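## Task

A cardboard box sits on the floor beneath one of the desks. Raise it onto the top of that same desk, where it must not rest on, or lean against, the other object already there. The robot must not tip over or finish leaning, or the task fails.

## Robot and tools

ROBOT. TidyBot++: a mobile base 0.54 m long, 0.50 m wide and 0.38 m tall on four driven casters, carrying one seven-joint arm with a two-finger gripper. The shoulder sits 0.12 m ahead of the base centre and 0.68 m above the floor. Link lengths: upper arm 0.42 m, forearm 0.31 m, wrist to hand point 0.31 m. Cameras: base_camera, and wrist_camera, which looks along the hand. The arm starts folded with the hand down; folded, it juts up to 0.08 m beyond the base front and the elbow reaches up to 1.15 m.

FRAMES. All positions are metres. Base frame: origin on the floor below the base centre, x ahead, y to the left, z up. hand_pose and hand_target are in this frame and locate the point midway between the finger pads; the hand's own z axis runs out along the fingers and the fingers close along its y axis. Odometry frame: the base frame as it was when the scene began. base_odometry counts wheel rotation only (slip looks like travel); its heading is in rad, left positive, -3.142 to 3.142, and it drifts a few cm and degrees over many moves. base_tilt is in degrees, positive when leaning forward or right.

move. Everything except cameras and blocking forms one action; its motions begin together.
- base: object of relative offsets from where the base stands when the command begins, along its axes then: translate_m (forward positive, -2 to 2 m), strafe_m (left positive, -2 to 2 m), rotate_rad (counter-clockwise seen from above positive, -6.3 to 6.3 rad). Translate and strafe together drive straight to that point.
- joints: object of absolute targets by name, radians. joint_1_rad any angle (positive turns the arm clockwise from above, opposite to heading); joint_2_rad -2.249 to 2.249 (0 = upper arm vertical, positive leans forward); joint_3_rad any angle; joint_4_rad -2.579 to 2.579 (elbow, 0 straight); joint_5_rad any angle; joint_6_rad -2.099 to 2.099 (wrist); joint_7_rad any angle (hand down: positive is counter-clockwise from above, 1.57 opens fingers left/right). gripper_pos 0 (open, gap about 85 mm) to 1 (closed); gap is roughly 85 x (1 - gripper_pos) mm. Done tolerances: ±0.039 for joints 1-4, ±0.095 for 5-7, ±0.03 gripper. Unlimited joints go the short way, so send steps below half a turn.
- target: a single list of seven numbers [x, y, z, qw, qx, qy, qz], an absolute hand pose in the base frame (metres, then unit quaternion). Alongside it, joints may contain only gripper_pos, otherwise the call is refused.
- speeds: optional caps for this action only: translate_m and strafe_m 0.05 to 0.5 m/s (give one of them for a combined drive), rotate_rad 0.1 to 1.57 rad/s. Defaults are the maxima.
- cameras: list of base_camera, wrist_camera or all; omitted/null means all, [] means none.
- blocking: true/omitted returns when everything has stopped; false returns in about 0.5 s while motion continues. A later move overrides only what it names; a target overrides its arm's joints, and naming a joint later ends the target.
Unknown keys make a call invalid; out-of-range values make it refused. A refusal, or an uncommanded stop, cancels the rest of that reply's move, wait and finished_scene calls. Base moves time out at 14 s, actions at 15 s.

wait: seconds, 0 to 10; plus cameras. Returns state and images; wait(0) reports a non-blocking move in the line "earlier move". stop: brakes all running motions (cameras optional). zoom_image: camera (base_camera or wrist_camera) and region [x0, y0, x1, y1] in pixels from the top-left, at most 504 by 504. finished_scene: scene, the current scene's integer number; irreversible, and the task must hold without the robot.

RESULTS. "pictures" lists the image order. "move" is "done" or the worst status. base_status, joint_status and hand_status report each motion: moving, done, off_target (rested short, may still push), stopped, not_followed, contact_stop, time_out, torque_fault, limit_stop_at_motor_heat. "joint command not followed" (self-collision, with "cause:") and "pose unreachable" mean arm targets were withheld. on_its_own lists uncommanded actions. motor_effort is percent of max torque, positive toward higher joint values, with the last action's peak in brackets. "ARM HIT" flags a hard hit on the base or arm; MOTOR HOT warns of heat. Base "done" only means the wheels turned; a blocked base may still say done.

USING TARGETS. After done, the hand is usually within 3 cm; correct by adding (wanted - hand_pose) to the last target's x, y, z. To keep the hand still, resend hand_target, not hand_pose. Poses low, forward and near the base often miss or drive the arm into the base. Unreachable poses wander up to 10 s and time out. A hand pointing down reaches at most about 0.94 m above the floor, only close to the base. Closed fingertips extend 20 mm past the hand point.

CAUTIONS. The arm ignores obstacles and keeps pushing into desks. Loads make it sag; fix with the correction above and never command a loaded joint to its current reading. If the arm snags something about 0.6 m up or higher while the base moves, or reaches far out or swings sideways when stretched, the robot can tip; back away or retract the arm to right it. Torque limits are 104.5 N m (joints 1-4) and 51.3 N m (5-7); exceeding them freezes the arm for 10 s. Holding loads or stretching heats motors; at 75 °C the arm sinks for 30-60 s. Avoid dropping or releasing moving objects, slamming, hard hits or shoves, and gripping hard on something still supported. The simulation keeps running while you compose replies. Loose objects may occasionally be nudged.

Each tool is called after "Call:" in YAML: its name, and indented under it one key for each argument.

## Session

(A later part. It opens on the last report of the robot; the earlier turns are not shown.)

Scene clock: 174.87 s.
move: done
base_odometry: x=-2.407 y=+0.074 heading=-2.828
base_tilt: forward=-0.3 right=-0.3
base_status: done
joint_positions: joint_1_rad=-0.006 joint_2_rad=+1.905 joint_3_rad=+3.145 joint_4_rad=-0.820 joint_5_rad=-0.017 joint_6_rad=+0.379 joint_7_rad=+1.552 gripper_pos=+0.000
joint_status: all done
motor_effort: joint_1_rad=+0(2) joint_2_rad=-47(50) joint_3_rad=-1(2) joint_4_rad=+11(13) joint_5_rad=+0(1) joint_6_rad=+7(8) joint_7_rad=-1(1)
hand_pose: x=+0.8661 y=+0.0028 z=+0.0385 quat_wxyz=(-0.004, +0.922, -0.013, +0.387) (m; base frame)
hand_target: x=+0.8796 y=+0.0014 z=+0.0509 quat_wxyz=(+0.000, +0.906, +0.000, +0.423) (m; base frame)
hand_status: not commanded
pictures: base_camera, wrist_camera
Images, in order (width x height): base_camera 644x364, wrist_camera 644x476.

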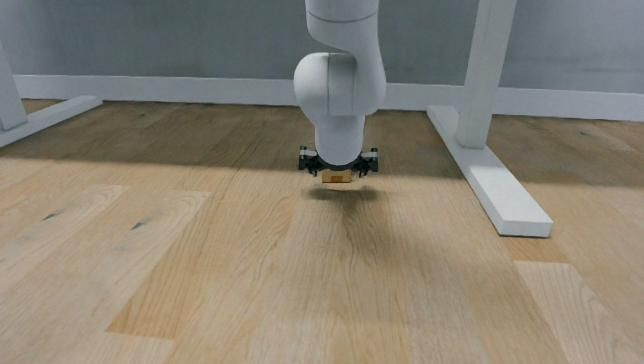

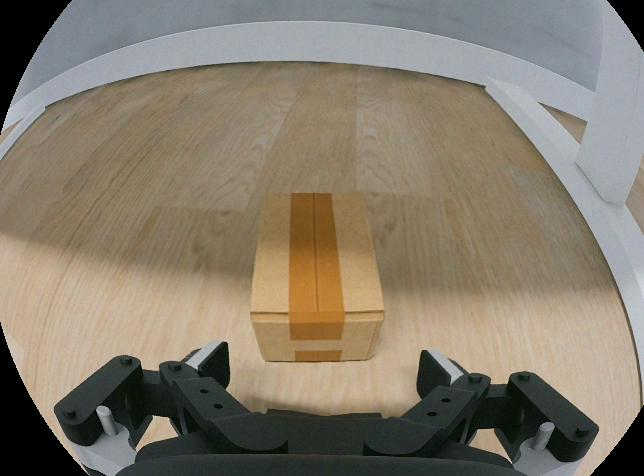

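Call:
move:
  base: {"translate_m": 0.06, "strafe_m": 0.003}
  speeds: {"translate_m": 0.15}
  joints: {"joint_2_rad": 1.924}

Scene clock: 182.00 s.
move: done
base_odometry: x=-2.464 y=+0.053 heading=-2.828
base_tilt: forward=-0.3 right=-0.3
base_status: done
joint_positions: joint_1_rad=-0.006 joint_2_rad=+1.910 joint_3_rad=+3.145 joint_4_rad=-0.818 joint_5_rad=-0.017 joint_6_rad=+0.380 joint_7_rad=+1.552 gripper_pos=+0.000
joint_status: all done
motor_effort: joint_1_rad=+1(1) joint_2_rad=-47(49) joint_3_rad=-1(2) joint_4_rad=+11(12) joint_5_rad=+0(1) joint_6_rad=+7(8) joint_7_rad=-1(1)
hand_pose: x=+0.8636 y=+0.0026 z=+0.0353 quat_wxyz=(-0.004, +0.922, -0.013, +0.386) (m; base frame)
hand_target: x=+0.8758 y=+0.0014 z=+0.0463 quat_wxyz=(+0.000, +0.907, +0.000, +0.420) (m; base frame)
hand_status: not commanded
pictures: base_camera, wrist_camera
Images, in order (width x height): base_camera 644x364, wrist_camera 644x476.

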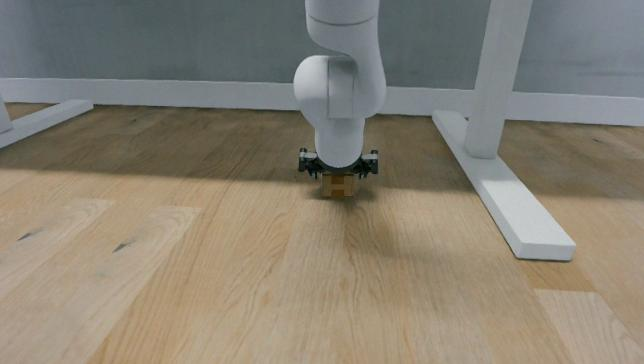

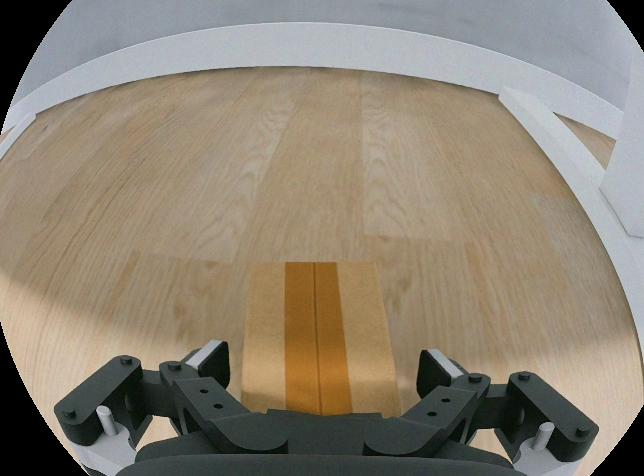

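Call:
move:
  joints: {"gripper_pos": 0.4}

Scene clock: 187.57 s.
move: off_target
base_odometry: x=-2.464 y=+0.053 heading=-2.828
base_tilt: forward=-0.2 right=-0.3
base_status: not commanded
joint_positions: joint_1_rad=-0.006 joint_2_rad=+1.910 joint_3_rad=+3.145 joint_4_rad=-0.818 joint_5_rad=-0.017 joint_6_rad=+0.382 joint_7_rad=+1.552 gripper_pos=+0.347
joint_status: gripper_pos off_target (ended at +0.347, target +0.400)
motor_effort: joint_1_rad=+0(1) joint_2_rad=-47(48) joint_3_rad=-1(1) joint_4_rad=+11(11) joint_5_rad=+0(1) joint_6_rad=+6(8) joint_7_rad=+0(1)
hand_pose: x=+0.8645 y=+0.0026 z=+0.0362 quat_wxyz=(-0.004, +0.922, -0.013, +0.387) (m; base frame)
hand_target: x=+0.8758 y=+0.0014 z=+0.0463 quat_wxyz=(+0.000, +0.907, +0.000, +0.420) (m; base frame)
hand_status: not commanded
pictures: base_camera, wrist_camera
Images, in order (width x height): base_camera 644x364, wrist_camera 644x476.

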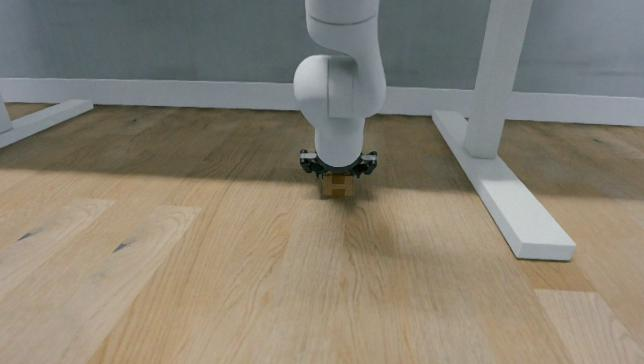

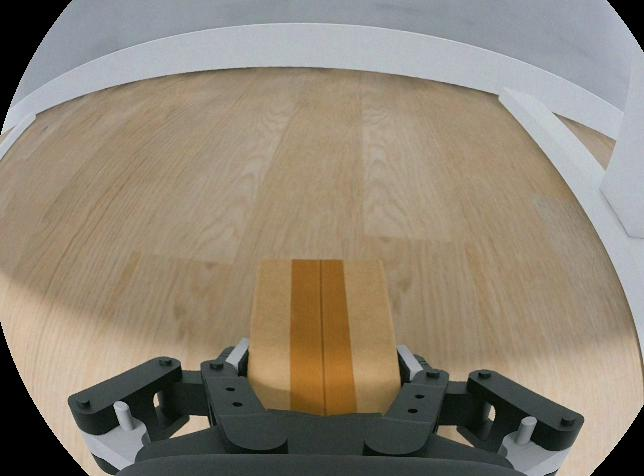

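Call:
move:
  joints: {"gripper_pos": 0.5}

Call:
move:
  joints: {"joint_2_rad": 1.86}

Scene clock: 191.00 s.
move: off_target
base_odometry: x=-2.464 y=+0.053 heading=-2.828
base_tilt: forward=-0.3 right=-0.3
base_status: not commanded
joint_positions: joint_1_rad=-0.006 joint_2_rad=+1.910 joint_3_rad=+3.145 joint_4_rad=-0.818 joint_5_rad=-0.017 joint_6_rad=+0.382 joint_7_rad=+1.552 gripper_pos=+0.347
joint_status: gripper_pos off_target (ended at +0.347, target +0.500)
motor_effort: joint_1_rad=+1(1) joint_2_rad=-46(47) joint_3_rad=-1(1) joint_4_rad=+11(11) joint_5_rad=+0(1) joint_6_rad=+6(7) joint_7_rad=+0(1)
hand_pose: x=+0.8645 y=+0.0026 z=+0.0362 quat_wxyz=(-0.004, +0.922, -0.013, +0.387) (m; base frame)
hand_target: x=+0.8758 y=+0.0014 z=+0.0463 quat_wxyz=(+0.000, +0.907, +0.000, +0.420) (m; base frame)
hand_status: not commanded
pictures: base_camera, wrist_camera
Images, in order (width x height): base_camera 644x364, wrist_camera 644x476.

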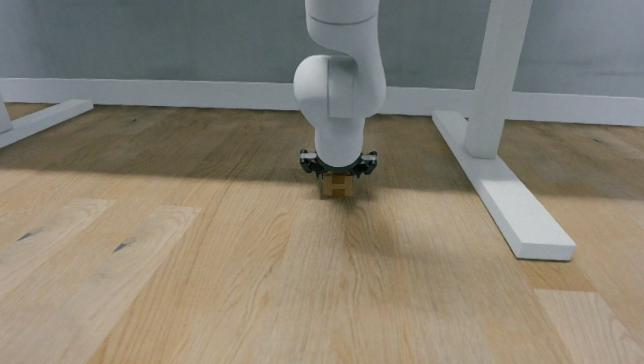

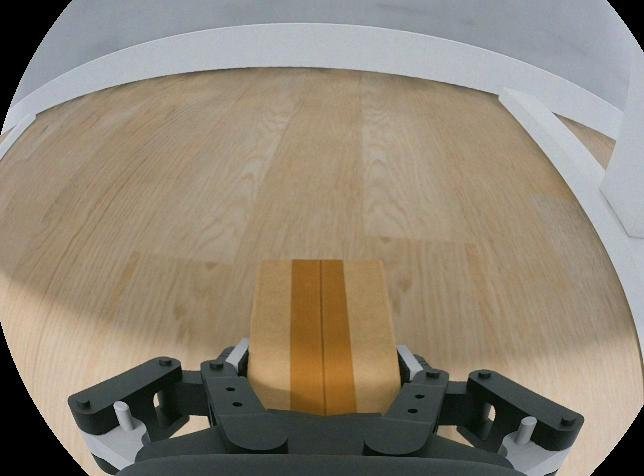

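Scene clock: 192.00 s.
move: done
base_odometry: x=-2.464 y=+0.053 heading=-2.828
base_tilt: forward=-0.2 right=-0.3
base_status: not commanded
joint_positions: joint_1_rad=-0.006 joint_2_rad=+1.856 joint_3_rad=+3.145 joint_4_rad=-0.818 joint_5_rad=-0.017 joint_6_rad=+0.382 joint_7_rad=+1.552 gripper_pos=+0.347
joint_status: all done
motor_effort: joint_1_rad=+0(1) joint_2_rad=-49(52) joint_3_rad=-1(1) joint_4_rad=+13(13) joint_5_rad=+0(1) joint_6_rad=+8(9) joint_7_rad=+0(1)
hand_pose: x=+0.8979 y=+0.0028 z=+0.0769 quat_wxyz=(-0.004, +0.911, -0.013, +0.412) (m; base frame)
hand_target: x=+0.9149 y=+0.0014 z=+0.0961 quat_wxyz=(+0.000, +0.893, +0.000, +0.449) (m; base frame)
hand_status: not commanded
pictures: base_camera, wrist_camera
Images, in order (width x height): base_camera 644x364, wrist_camera 644x476.

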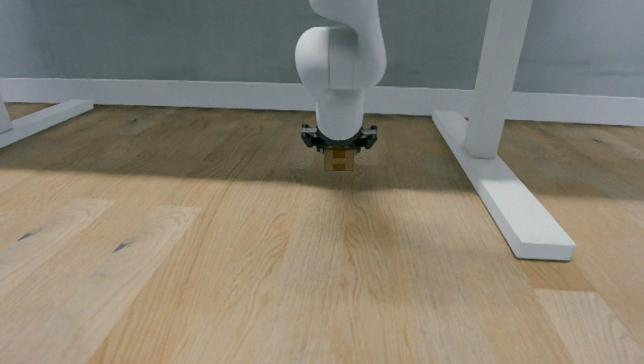

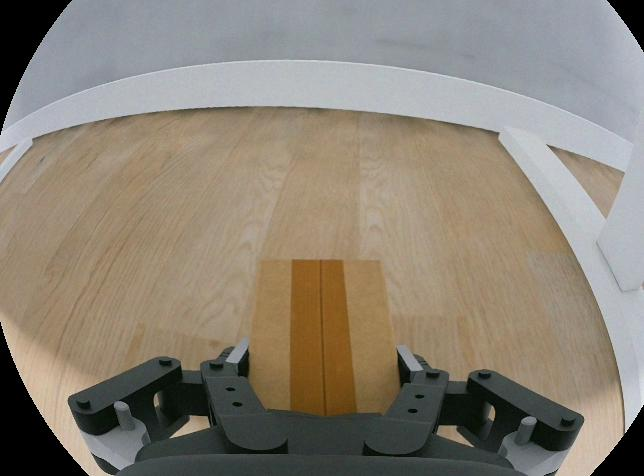

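Call:
move:
  base: {"translate_m": -0.7}
  speeds: {"translate_m": 0.3}

Call:
move:
  joints: {"joint_2_rad": 0.39, "joint_4_rad": -1.086, "joint_6_rad": -0.90}

Scene clock: 202.73 s.
move: done
base_odometry: x=-1.798 y=+0.269 heading=-2.828
base_tilt: forward=-0.2 right=-0.3
base_status: done
joint_positions: joint_1_rad=-0.003 joint_2_rad=+1.857 joint_3_rad=+3.145 joint_4_rad=-0.818 joint_5_rad=-0.017 joint_6_rad=+0.382 joint_7_rad=+1.552 gripper_pos=+0.347
joint_status: not commanded
motor_effort: joint_1_rad=+1(2) joint_2_rad=-50(52) joint_3_rad=-1(2) joint_4_rad=+13(14) joint_5_rad=+0(1) joint_6_rad=+8(9) joint_7_rad=-1(1)
hand_pose: x=+0.8978 y=+0.0007 z=+0.0767 quat_wxyz=(-0.004, +0.911, -0.014, +0.412) (m; base frame)
hand_target: x=+0.9149 y=+0.0014 z=+0.0961 quat_wxyz=(+0.000, +0.893, +0.000, +0.449) (m; base frame)
hand_status: not commanded
pictures: base_camera, wrist_camera
Images, in order (width x height): base_camera 644x364, wrist_camera 644x476.

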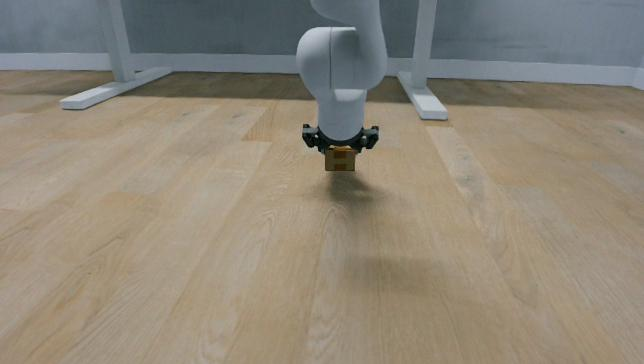

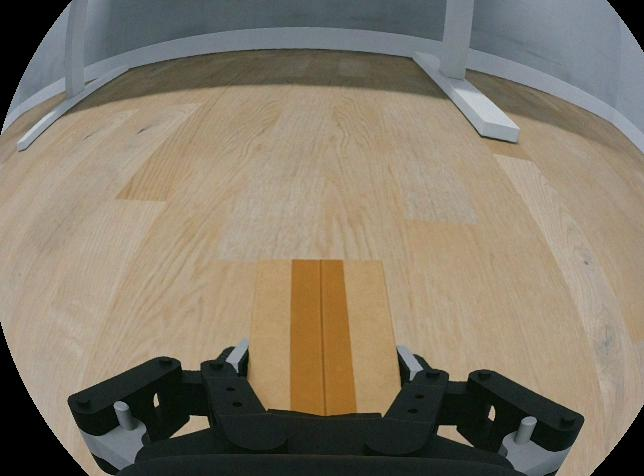

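Scene clock: 205.83 s.
move: done
base_odometry: x=-1.798 y=+0.269 heading=-2.828
base_tilt: forward=-0.2 right=-0.2
base_status: not commanded
joint_positions: joint_1_rad=-0.003 joint_2_rad=+0.392 joint_3_rad=+3.145 joint_4_rad=-1.071 joint_5_rad=-0.017 joint_6_rad=-0.829 joint_7_rad=+1.552 gripper_pos=+0.347
joint_status: all done
motor_effort: joint_1_rad=+1(1) joint_2_rad=-37(59) joint_3_rad=-1(2) joint_4_rad=+22(22) joint_5_rad=+0(1) joint_6_rad=+8(10) joint_7_rad=-1(1)
hand_pose: x=+0.8262 y=+0.0056 z=+0.8992 quat_wxyz=(-0.011, +0.911, -0.011, +0.412) (m; base frame)
hand_target: x=+0.8076 y=+0.0014 z=+0.8763 quat_wxyz=(+0.000, +0.928, +0.000, +0.374) (m; base frame)
hand_status: not commanded
pictures: base_camera, wrist_camera
Images, in order (width x height): base_camera 644x364, wrist_camera 644x476.

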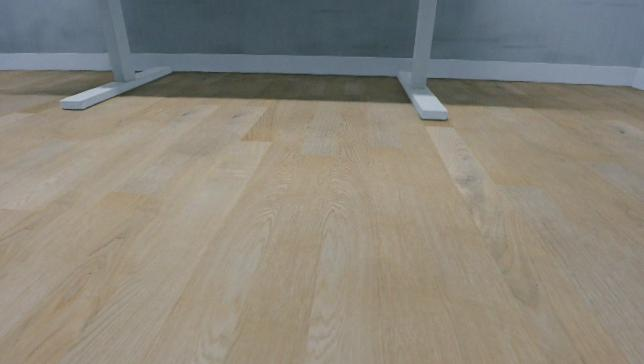

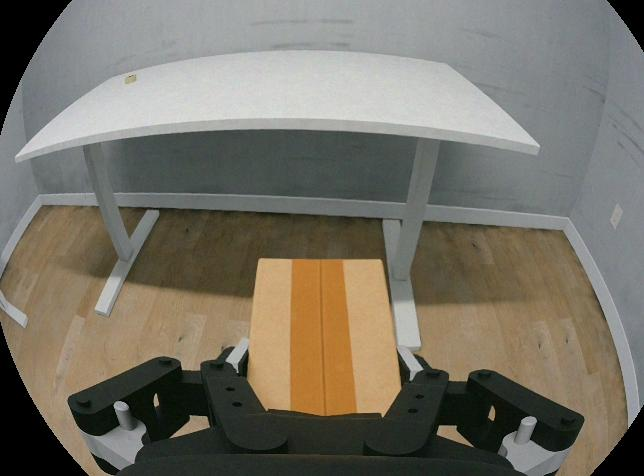

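Call:
move:
  base: {"translate_m": 0.55, "strafe_m": 0.1}
  speeds: {"translate_m": 0.3}

Scene clock: 229.73 s.
move: done
base_odometry: x=-2.290 y=+0.004 heading=-2.827
base_tilt: forward=-0.3 right=-0.2
base_status: done
joint_positions: joint_1_rad=-0.003 joint_2_rad=+0.391 joint_3_rad=+3.145 joint_4_rad=-1.074 joint_5_rad=-0.017 joint_6_rad=-0.836 joint_7_rad=+1.552 gripper_pos=+0.347
joint_status: not commanded
motor_effort: joint_1_rad=+0(1) joint_2_rad=-37(41) joint_3_rad=-1(2) joint_4_rad=+22(23) joint_5_rad=+1(1) joint_6_rad=+8(9) joint_7_rad=+0(1)
hand_pose: x=+0.8241 y=+0.0054 z=+0.8967 quat_wxyz=(-0.011, +0.913, -0.011, +0.408) (m; base frame)
hand_target: x=+0.8076 y=+0.0014 z=+0.8763 quat_wxyz=(+0.000, +0.928, +0.000, +0.374) (m; base frame)
hand_status: not commanded
pictures: base_camera, wrist_camera
Images, in order (width x height): base_camera 644x364, wrist_camera 644x476.

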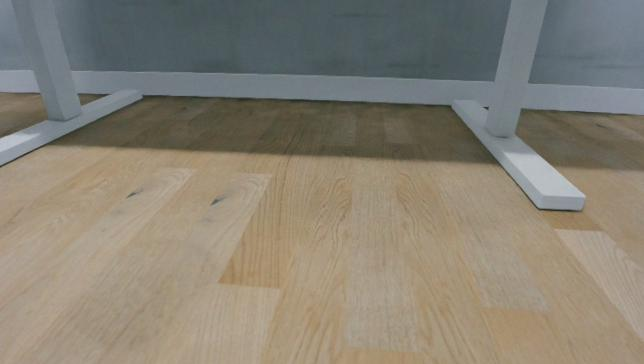

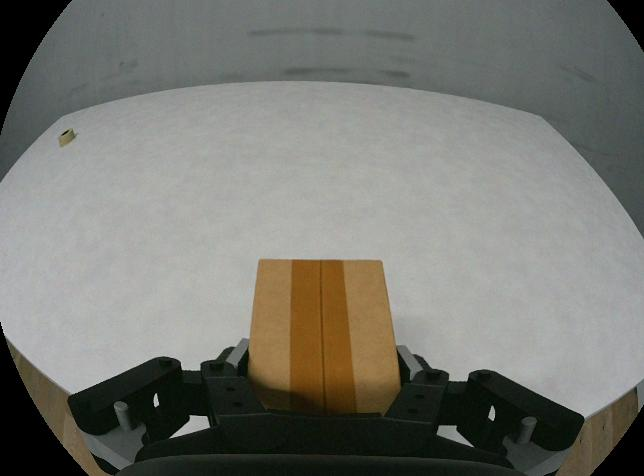

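Call:
move:
  base: {"translate_m": 0.2}
  speeds: {"translate_m": 0.25}

Scene clock: 236.13 s.
move: done
base_odometry: x=-2.480 y=-0.058 heading=-2.826
base_tilt: forward=-0.3 right=-0.3
base_status: done
joint_positions: joint_1_rad=-0.003 joint_2_rad=+0.391 joint_3_rad=+3.145 joint_4_rad=-1.074 joint_5_rad=-0.017 joint_6_rad=-0.837 joint_7_rad=+1.552 gripper_pos=+0.347
joint_status: not commanded
motor_effort: joint_1_rad=+1(2) joint_2_rad=-36(40) joint_3_rad=-1(1) joint_4_rad=+21(23) joint_5_rad=+0(1) joint_6_rad=+7(9) joint_7_rad=-1(1)
hand_pose: x=+0.8236 y=+0.0054 z=+0.8963 quat_wxyz=(-0.011, +0.913, -0.011, +0.408) (m; base frame)
hand_target: x=+0.8076 y=+0.0014 z=+0.8763 quat_wxyz=(+0.000, +0.928, +0.000, +0.374) (m; base frame)
hand_status: not commanded
pictures: base_camera, wrist_camera
Images, in order (width x height): base_camera 644x364, wrist_camera 644x476.

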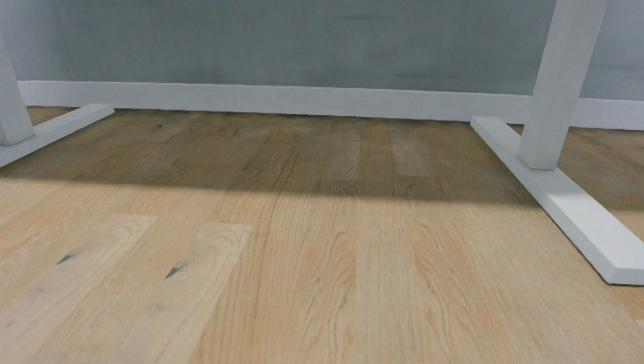

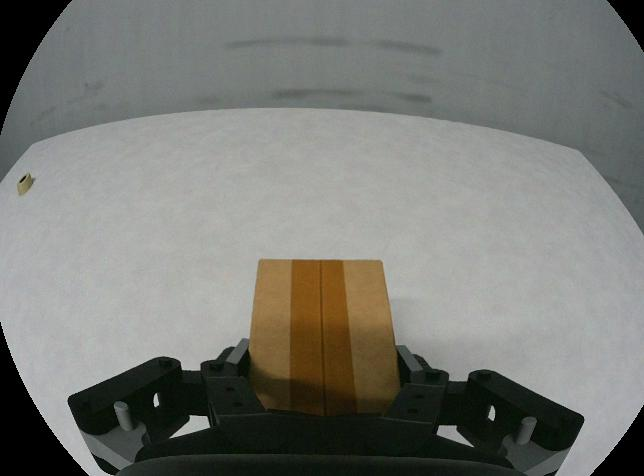

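Call:
move:
  joints: {"joint_2_rad": 0.44, "joint_4_rad": -1.149, "joint_6_rad": -0.835}

Scene clock: 247.27 s.
move: done
base_odometry: x=-2.480 y=-0.058 heading=-2.827
base_tilt: forward=-0.2 right=-0.3
base_status: not commanded
joint_positions: joint_1_rad=-0.003 joint_2_rad=+0.416 joint_3_rad=+3.145 joint_4_rad=-1.131 joint_5_rad=-0.017 joint_6_rad=-0.833 joint_7_rad=+1.552 gripper_pos=+0.347
joint_status: all done
motor_effort: joint_1_rad=+1(1) joint_2_rad=-35(38) joint_3_rad=-1(1) joint_4_rad=+19(22) joint_5_rad=+0(0) joint_6_rad=+5(8) joint_7_rad=-1(1)
hand_pose: x=+0.8183 y=+0.0053 z=+0.8491 quat_wxyz=(-0.011, +0.928, -0.011, +0.372) (m; base frame)
hand_target: x=+0.8172 y=+0.0014 z=+0.8222 quat_wxyz=(+0.000, +0.936, +0.000, +0.351) (m; base frame)
hand_status: not commanded
pictures: base_camera, wrist_camera
Images, in order (width x height): base_camera 644x364, wrist_camera 644x476.

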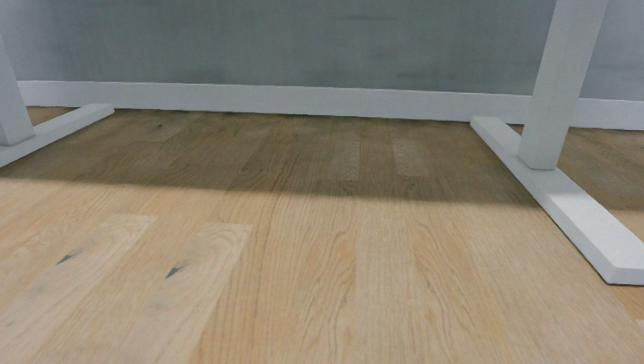

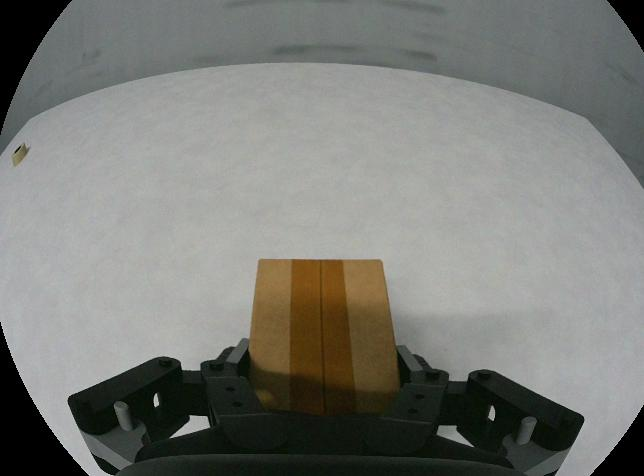

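Call:
move:
  joints: {"joint_2_rad": 0.46, "joint_4_rad": -1.205, "joint_6_rad": -0.70}

Scene clock: 251.97 s.
move: off_target
base_odometry: x=-2.480 y=-0.058 heading=-2.827
base_tilt: forward=-0.3 right=-0.3
base_status: not commanded
joint_positions: joint_1_rad=-0.003 joint_2_rad=+0.416 joint_3_rad=+3.145 joint_4_rad=-1.166 joint_5_rad=-0.017 joint_6_rad=-0.752 joint_7_rad=+1.552 gripper_pos=+0.347
joint_status: joint_2_rad off_target (ended at +0.416, target +0.460); the others done
motor_effort: joint_1_rad=+0(1) joint_2_rad=-30(34) joint_3_rad=-1(1) joint_4_rad=+16(20) joint_5_rad=+0(0) joint_6_rad=+5(6) joint_7_rad=-1(1)
hand_pose: x=+0.8284 y=+0.0050 z=+0.8476 quat_wxyz=(-0.011, +0.920, -0.012, +0.393) (m; base frame)
hand_target: x=+0.8369 y=+0.0014 z=+0.8072 quat_wxyz=(+0.000, +0.926, +0.000, +0.379) (m; base frame)
hand_status: not commanded
pictures: base_camera, wrist_camera
Images, in order (width x height): base_camera 644x364, wrist_camera 644x476.

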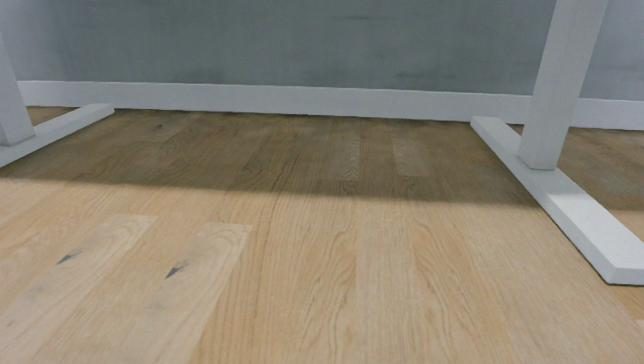

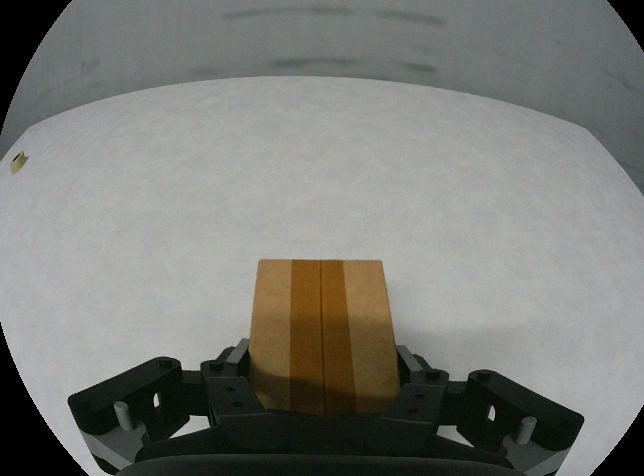

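Call:
move:
  joints: {"joint_2_rad": 0.435, "joint_4_rad": -1.19}
  cameras: []

Call:
move:
  joints: {"gripper_pos": 0.0}

Scene clock: 258.23 s.
move: done
base_odometry: x=-2.480 y=-0.058 heading=-2.827
base_tilt: forward=-0.2 right=-0.3
base_status: not commanded
joint_positions: joint_1_rad=-0.003 joint_2_rad=+0.416 joint_3_rad=+3.145 joint_4_rad=-1.166 joint_5_rad=-0.017 joint_6_rad=-0.752 joint_7_rad=+1.552 gripper_pos=+0.347
joint_status: all done
motor_effort: joint_1_rad=+1(1) joint_2_rad=-33(35) joint_3_rad=-1(1) joint_4_rad=+18(20) joint_5_rad=+0(0) joint_6_rad=+5(7) joint_7_rad=+0(1)
hand_pose: x=+0.8282 y=+0.0050 z=+0.8479 quat_wxyz=(-0.011, +0.920, -0.012, +0.393) (m; base frame)
hand_target: x=+0.8371 y=+0.0014 z=+0.8332 quat_wxyz=(+0.000, +0.918, +0.000, +0.397) (m; base frame)
hand_status: not commanded
pictures: none
No camera images: "cameras" was empty.

Scene clock: 259.07 s.
move: done
base_odometry: x=-2.480 y=-0.058 heading=-2.827
base_tilt: forward=-0.2 right=-0.3
base_status: not commanded
joint_positions: joint_1_rad=-0.003 joint_2_rad=+0.422 joint_3_rad=+3.145 joint_4_rad=-1.175 joint_5_rad=-0.017 joint_6_rad=-0.752 joint_7_rad=+1.552 gripper_pos=+0.000
joint_status: all done
motor_effort: joint_1_rad=+0(1) joint_2_rad=-37(38) joint_3_rad=-1(1) joint_4_rad=+21(21) joint_5_rad=+0(1) joint_6_rad=+7(7) joint_7_rad=+0(1)
hand_pose: x=+0.8272 y=+0.0050 z=+0.8389 quat_wxyz=(-0.011, +0.922, -0.012, +0.386) (m; base frame)
hand_target: x=+0.8371 y=+0.0014 z=+0.8332 quat_wxyz=(+0.000, +0.918, +0.000, +0.397) (m; base frame)
hand_status: not commanded
pictures: base_camera, wrist_camera
Images, in order (width x height): base_camera 644x364, wrist_camera 644x476.

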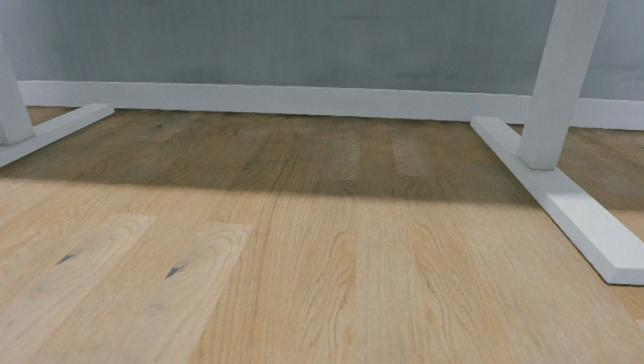

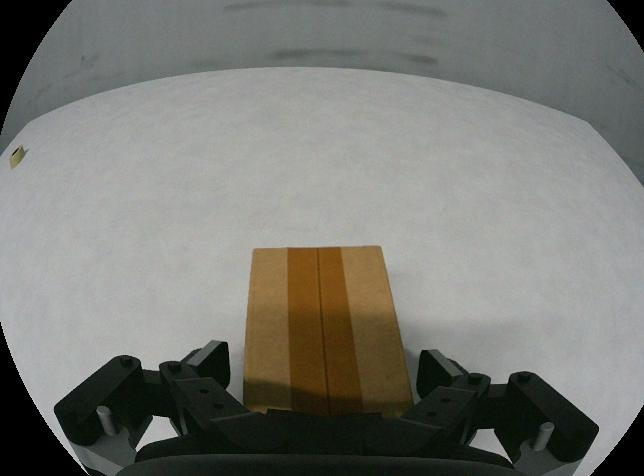

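Call:
move:
  base: {"translate_m": -0.25}
  speeds: {"translate_m": 0.25}

Scene clock: 264.67 s.
move: done
base_odometry: x=-2.242 y=+0.019 heading=-2.826
base_tilt: forward=-0.2 right=-0.2
base_status: done
joint_positions: joint_1_rad=-0.002 joint_2_rad=+0.425 joint_3_rad=+3.144 joint_4_rad=-1.176 joint_5_rad=-0.017 joint_6_rad=-0.752 joint_7_rad=+1.552 gripper_pos=+0.000
joint_status: not commanded
motor_effort: joint_1_rad=+0(3) joint_2_rad=-37(39) joint_3_rad=-1(2) joint_4_rad=+21(21) joint_5_rad=+0(1) joint_6_rad=+7(8) joint_7_rad=+0(1)
hand_pose: x=+0.8275 y=+0.0047 z=+0.8365 quat_wxyz=(-0.011, +0.923, -0.012, +0.384) (m; base frame)
hand_target: x=+0.8371 y=+0.0014 z=+0.8332 quat_wxyz=(+0.000, +0.918, +0.000, +0.397) (m; base frame)
hand_status: not commanded
pictures: base_camera, wrist_camera
Images, in order (width x height): base_camera 644x364, wrist_camera 644x476.

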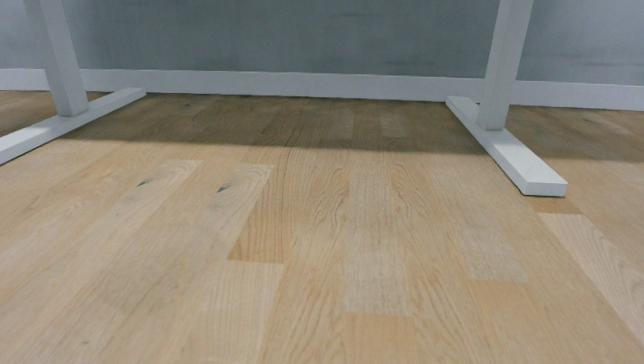

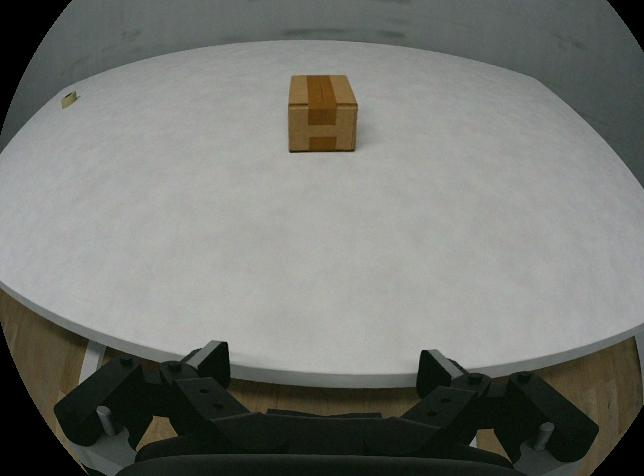

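Call:
finished_scene:
  scene: 1

The scene is finished: the task was done.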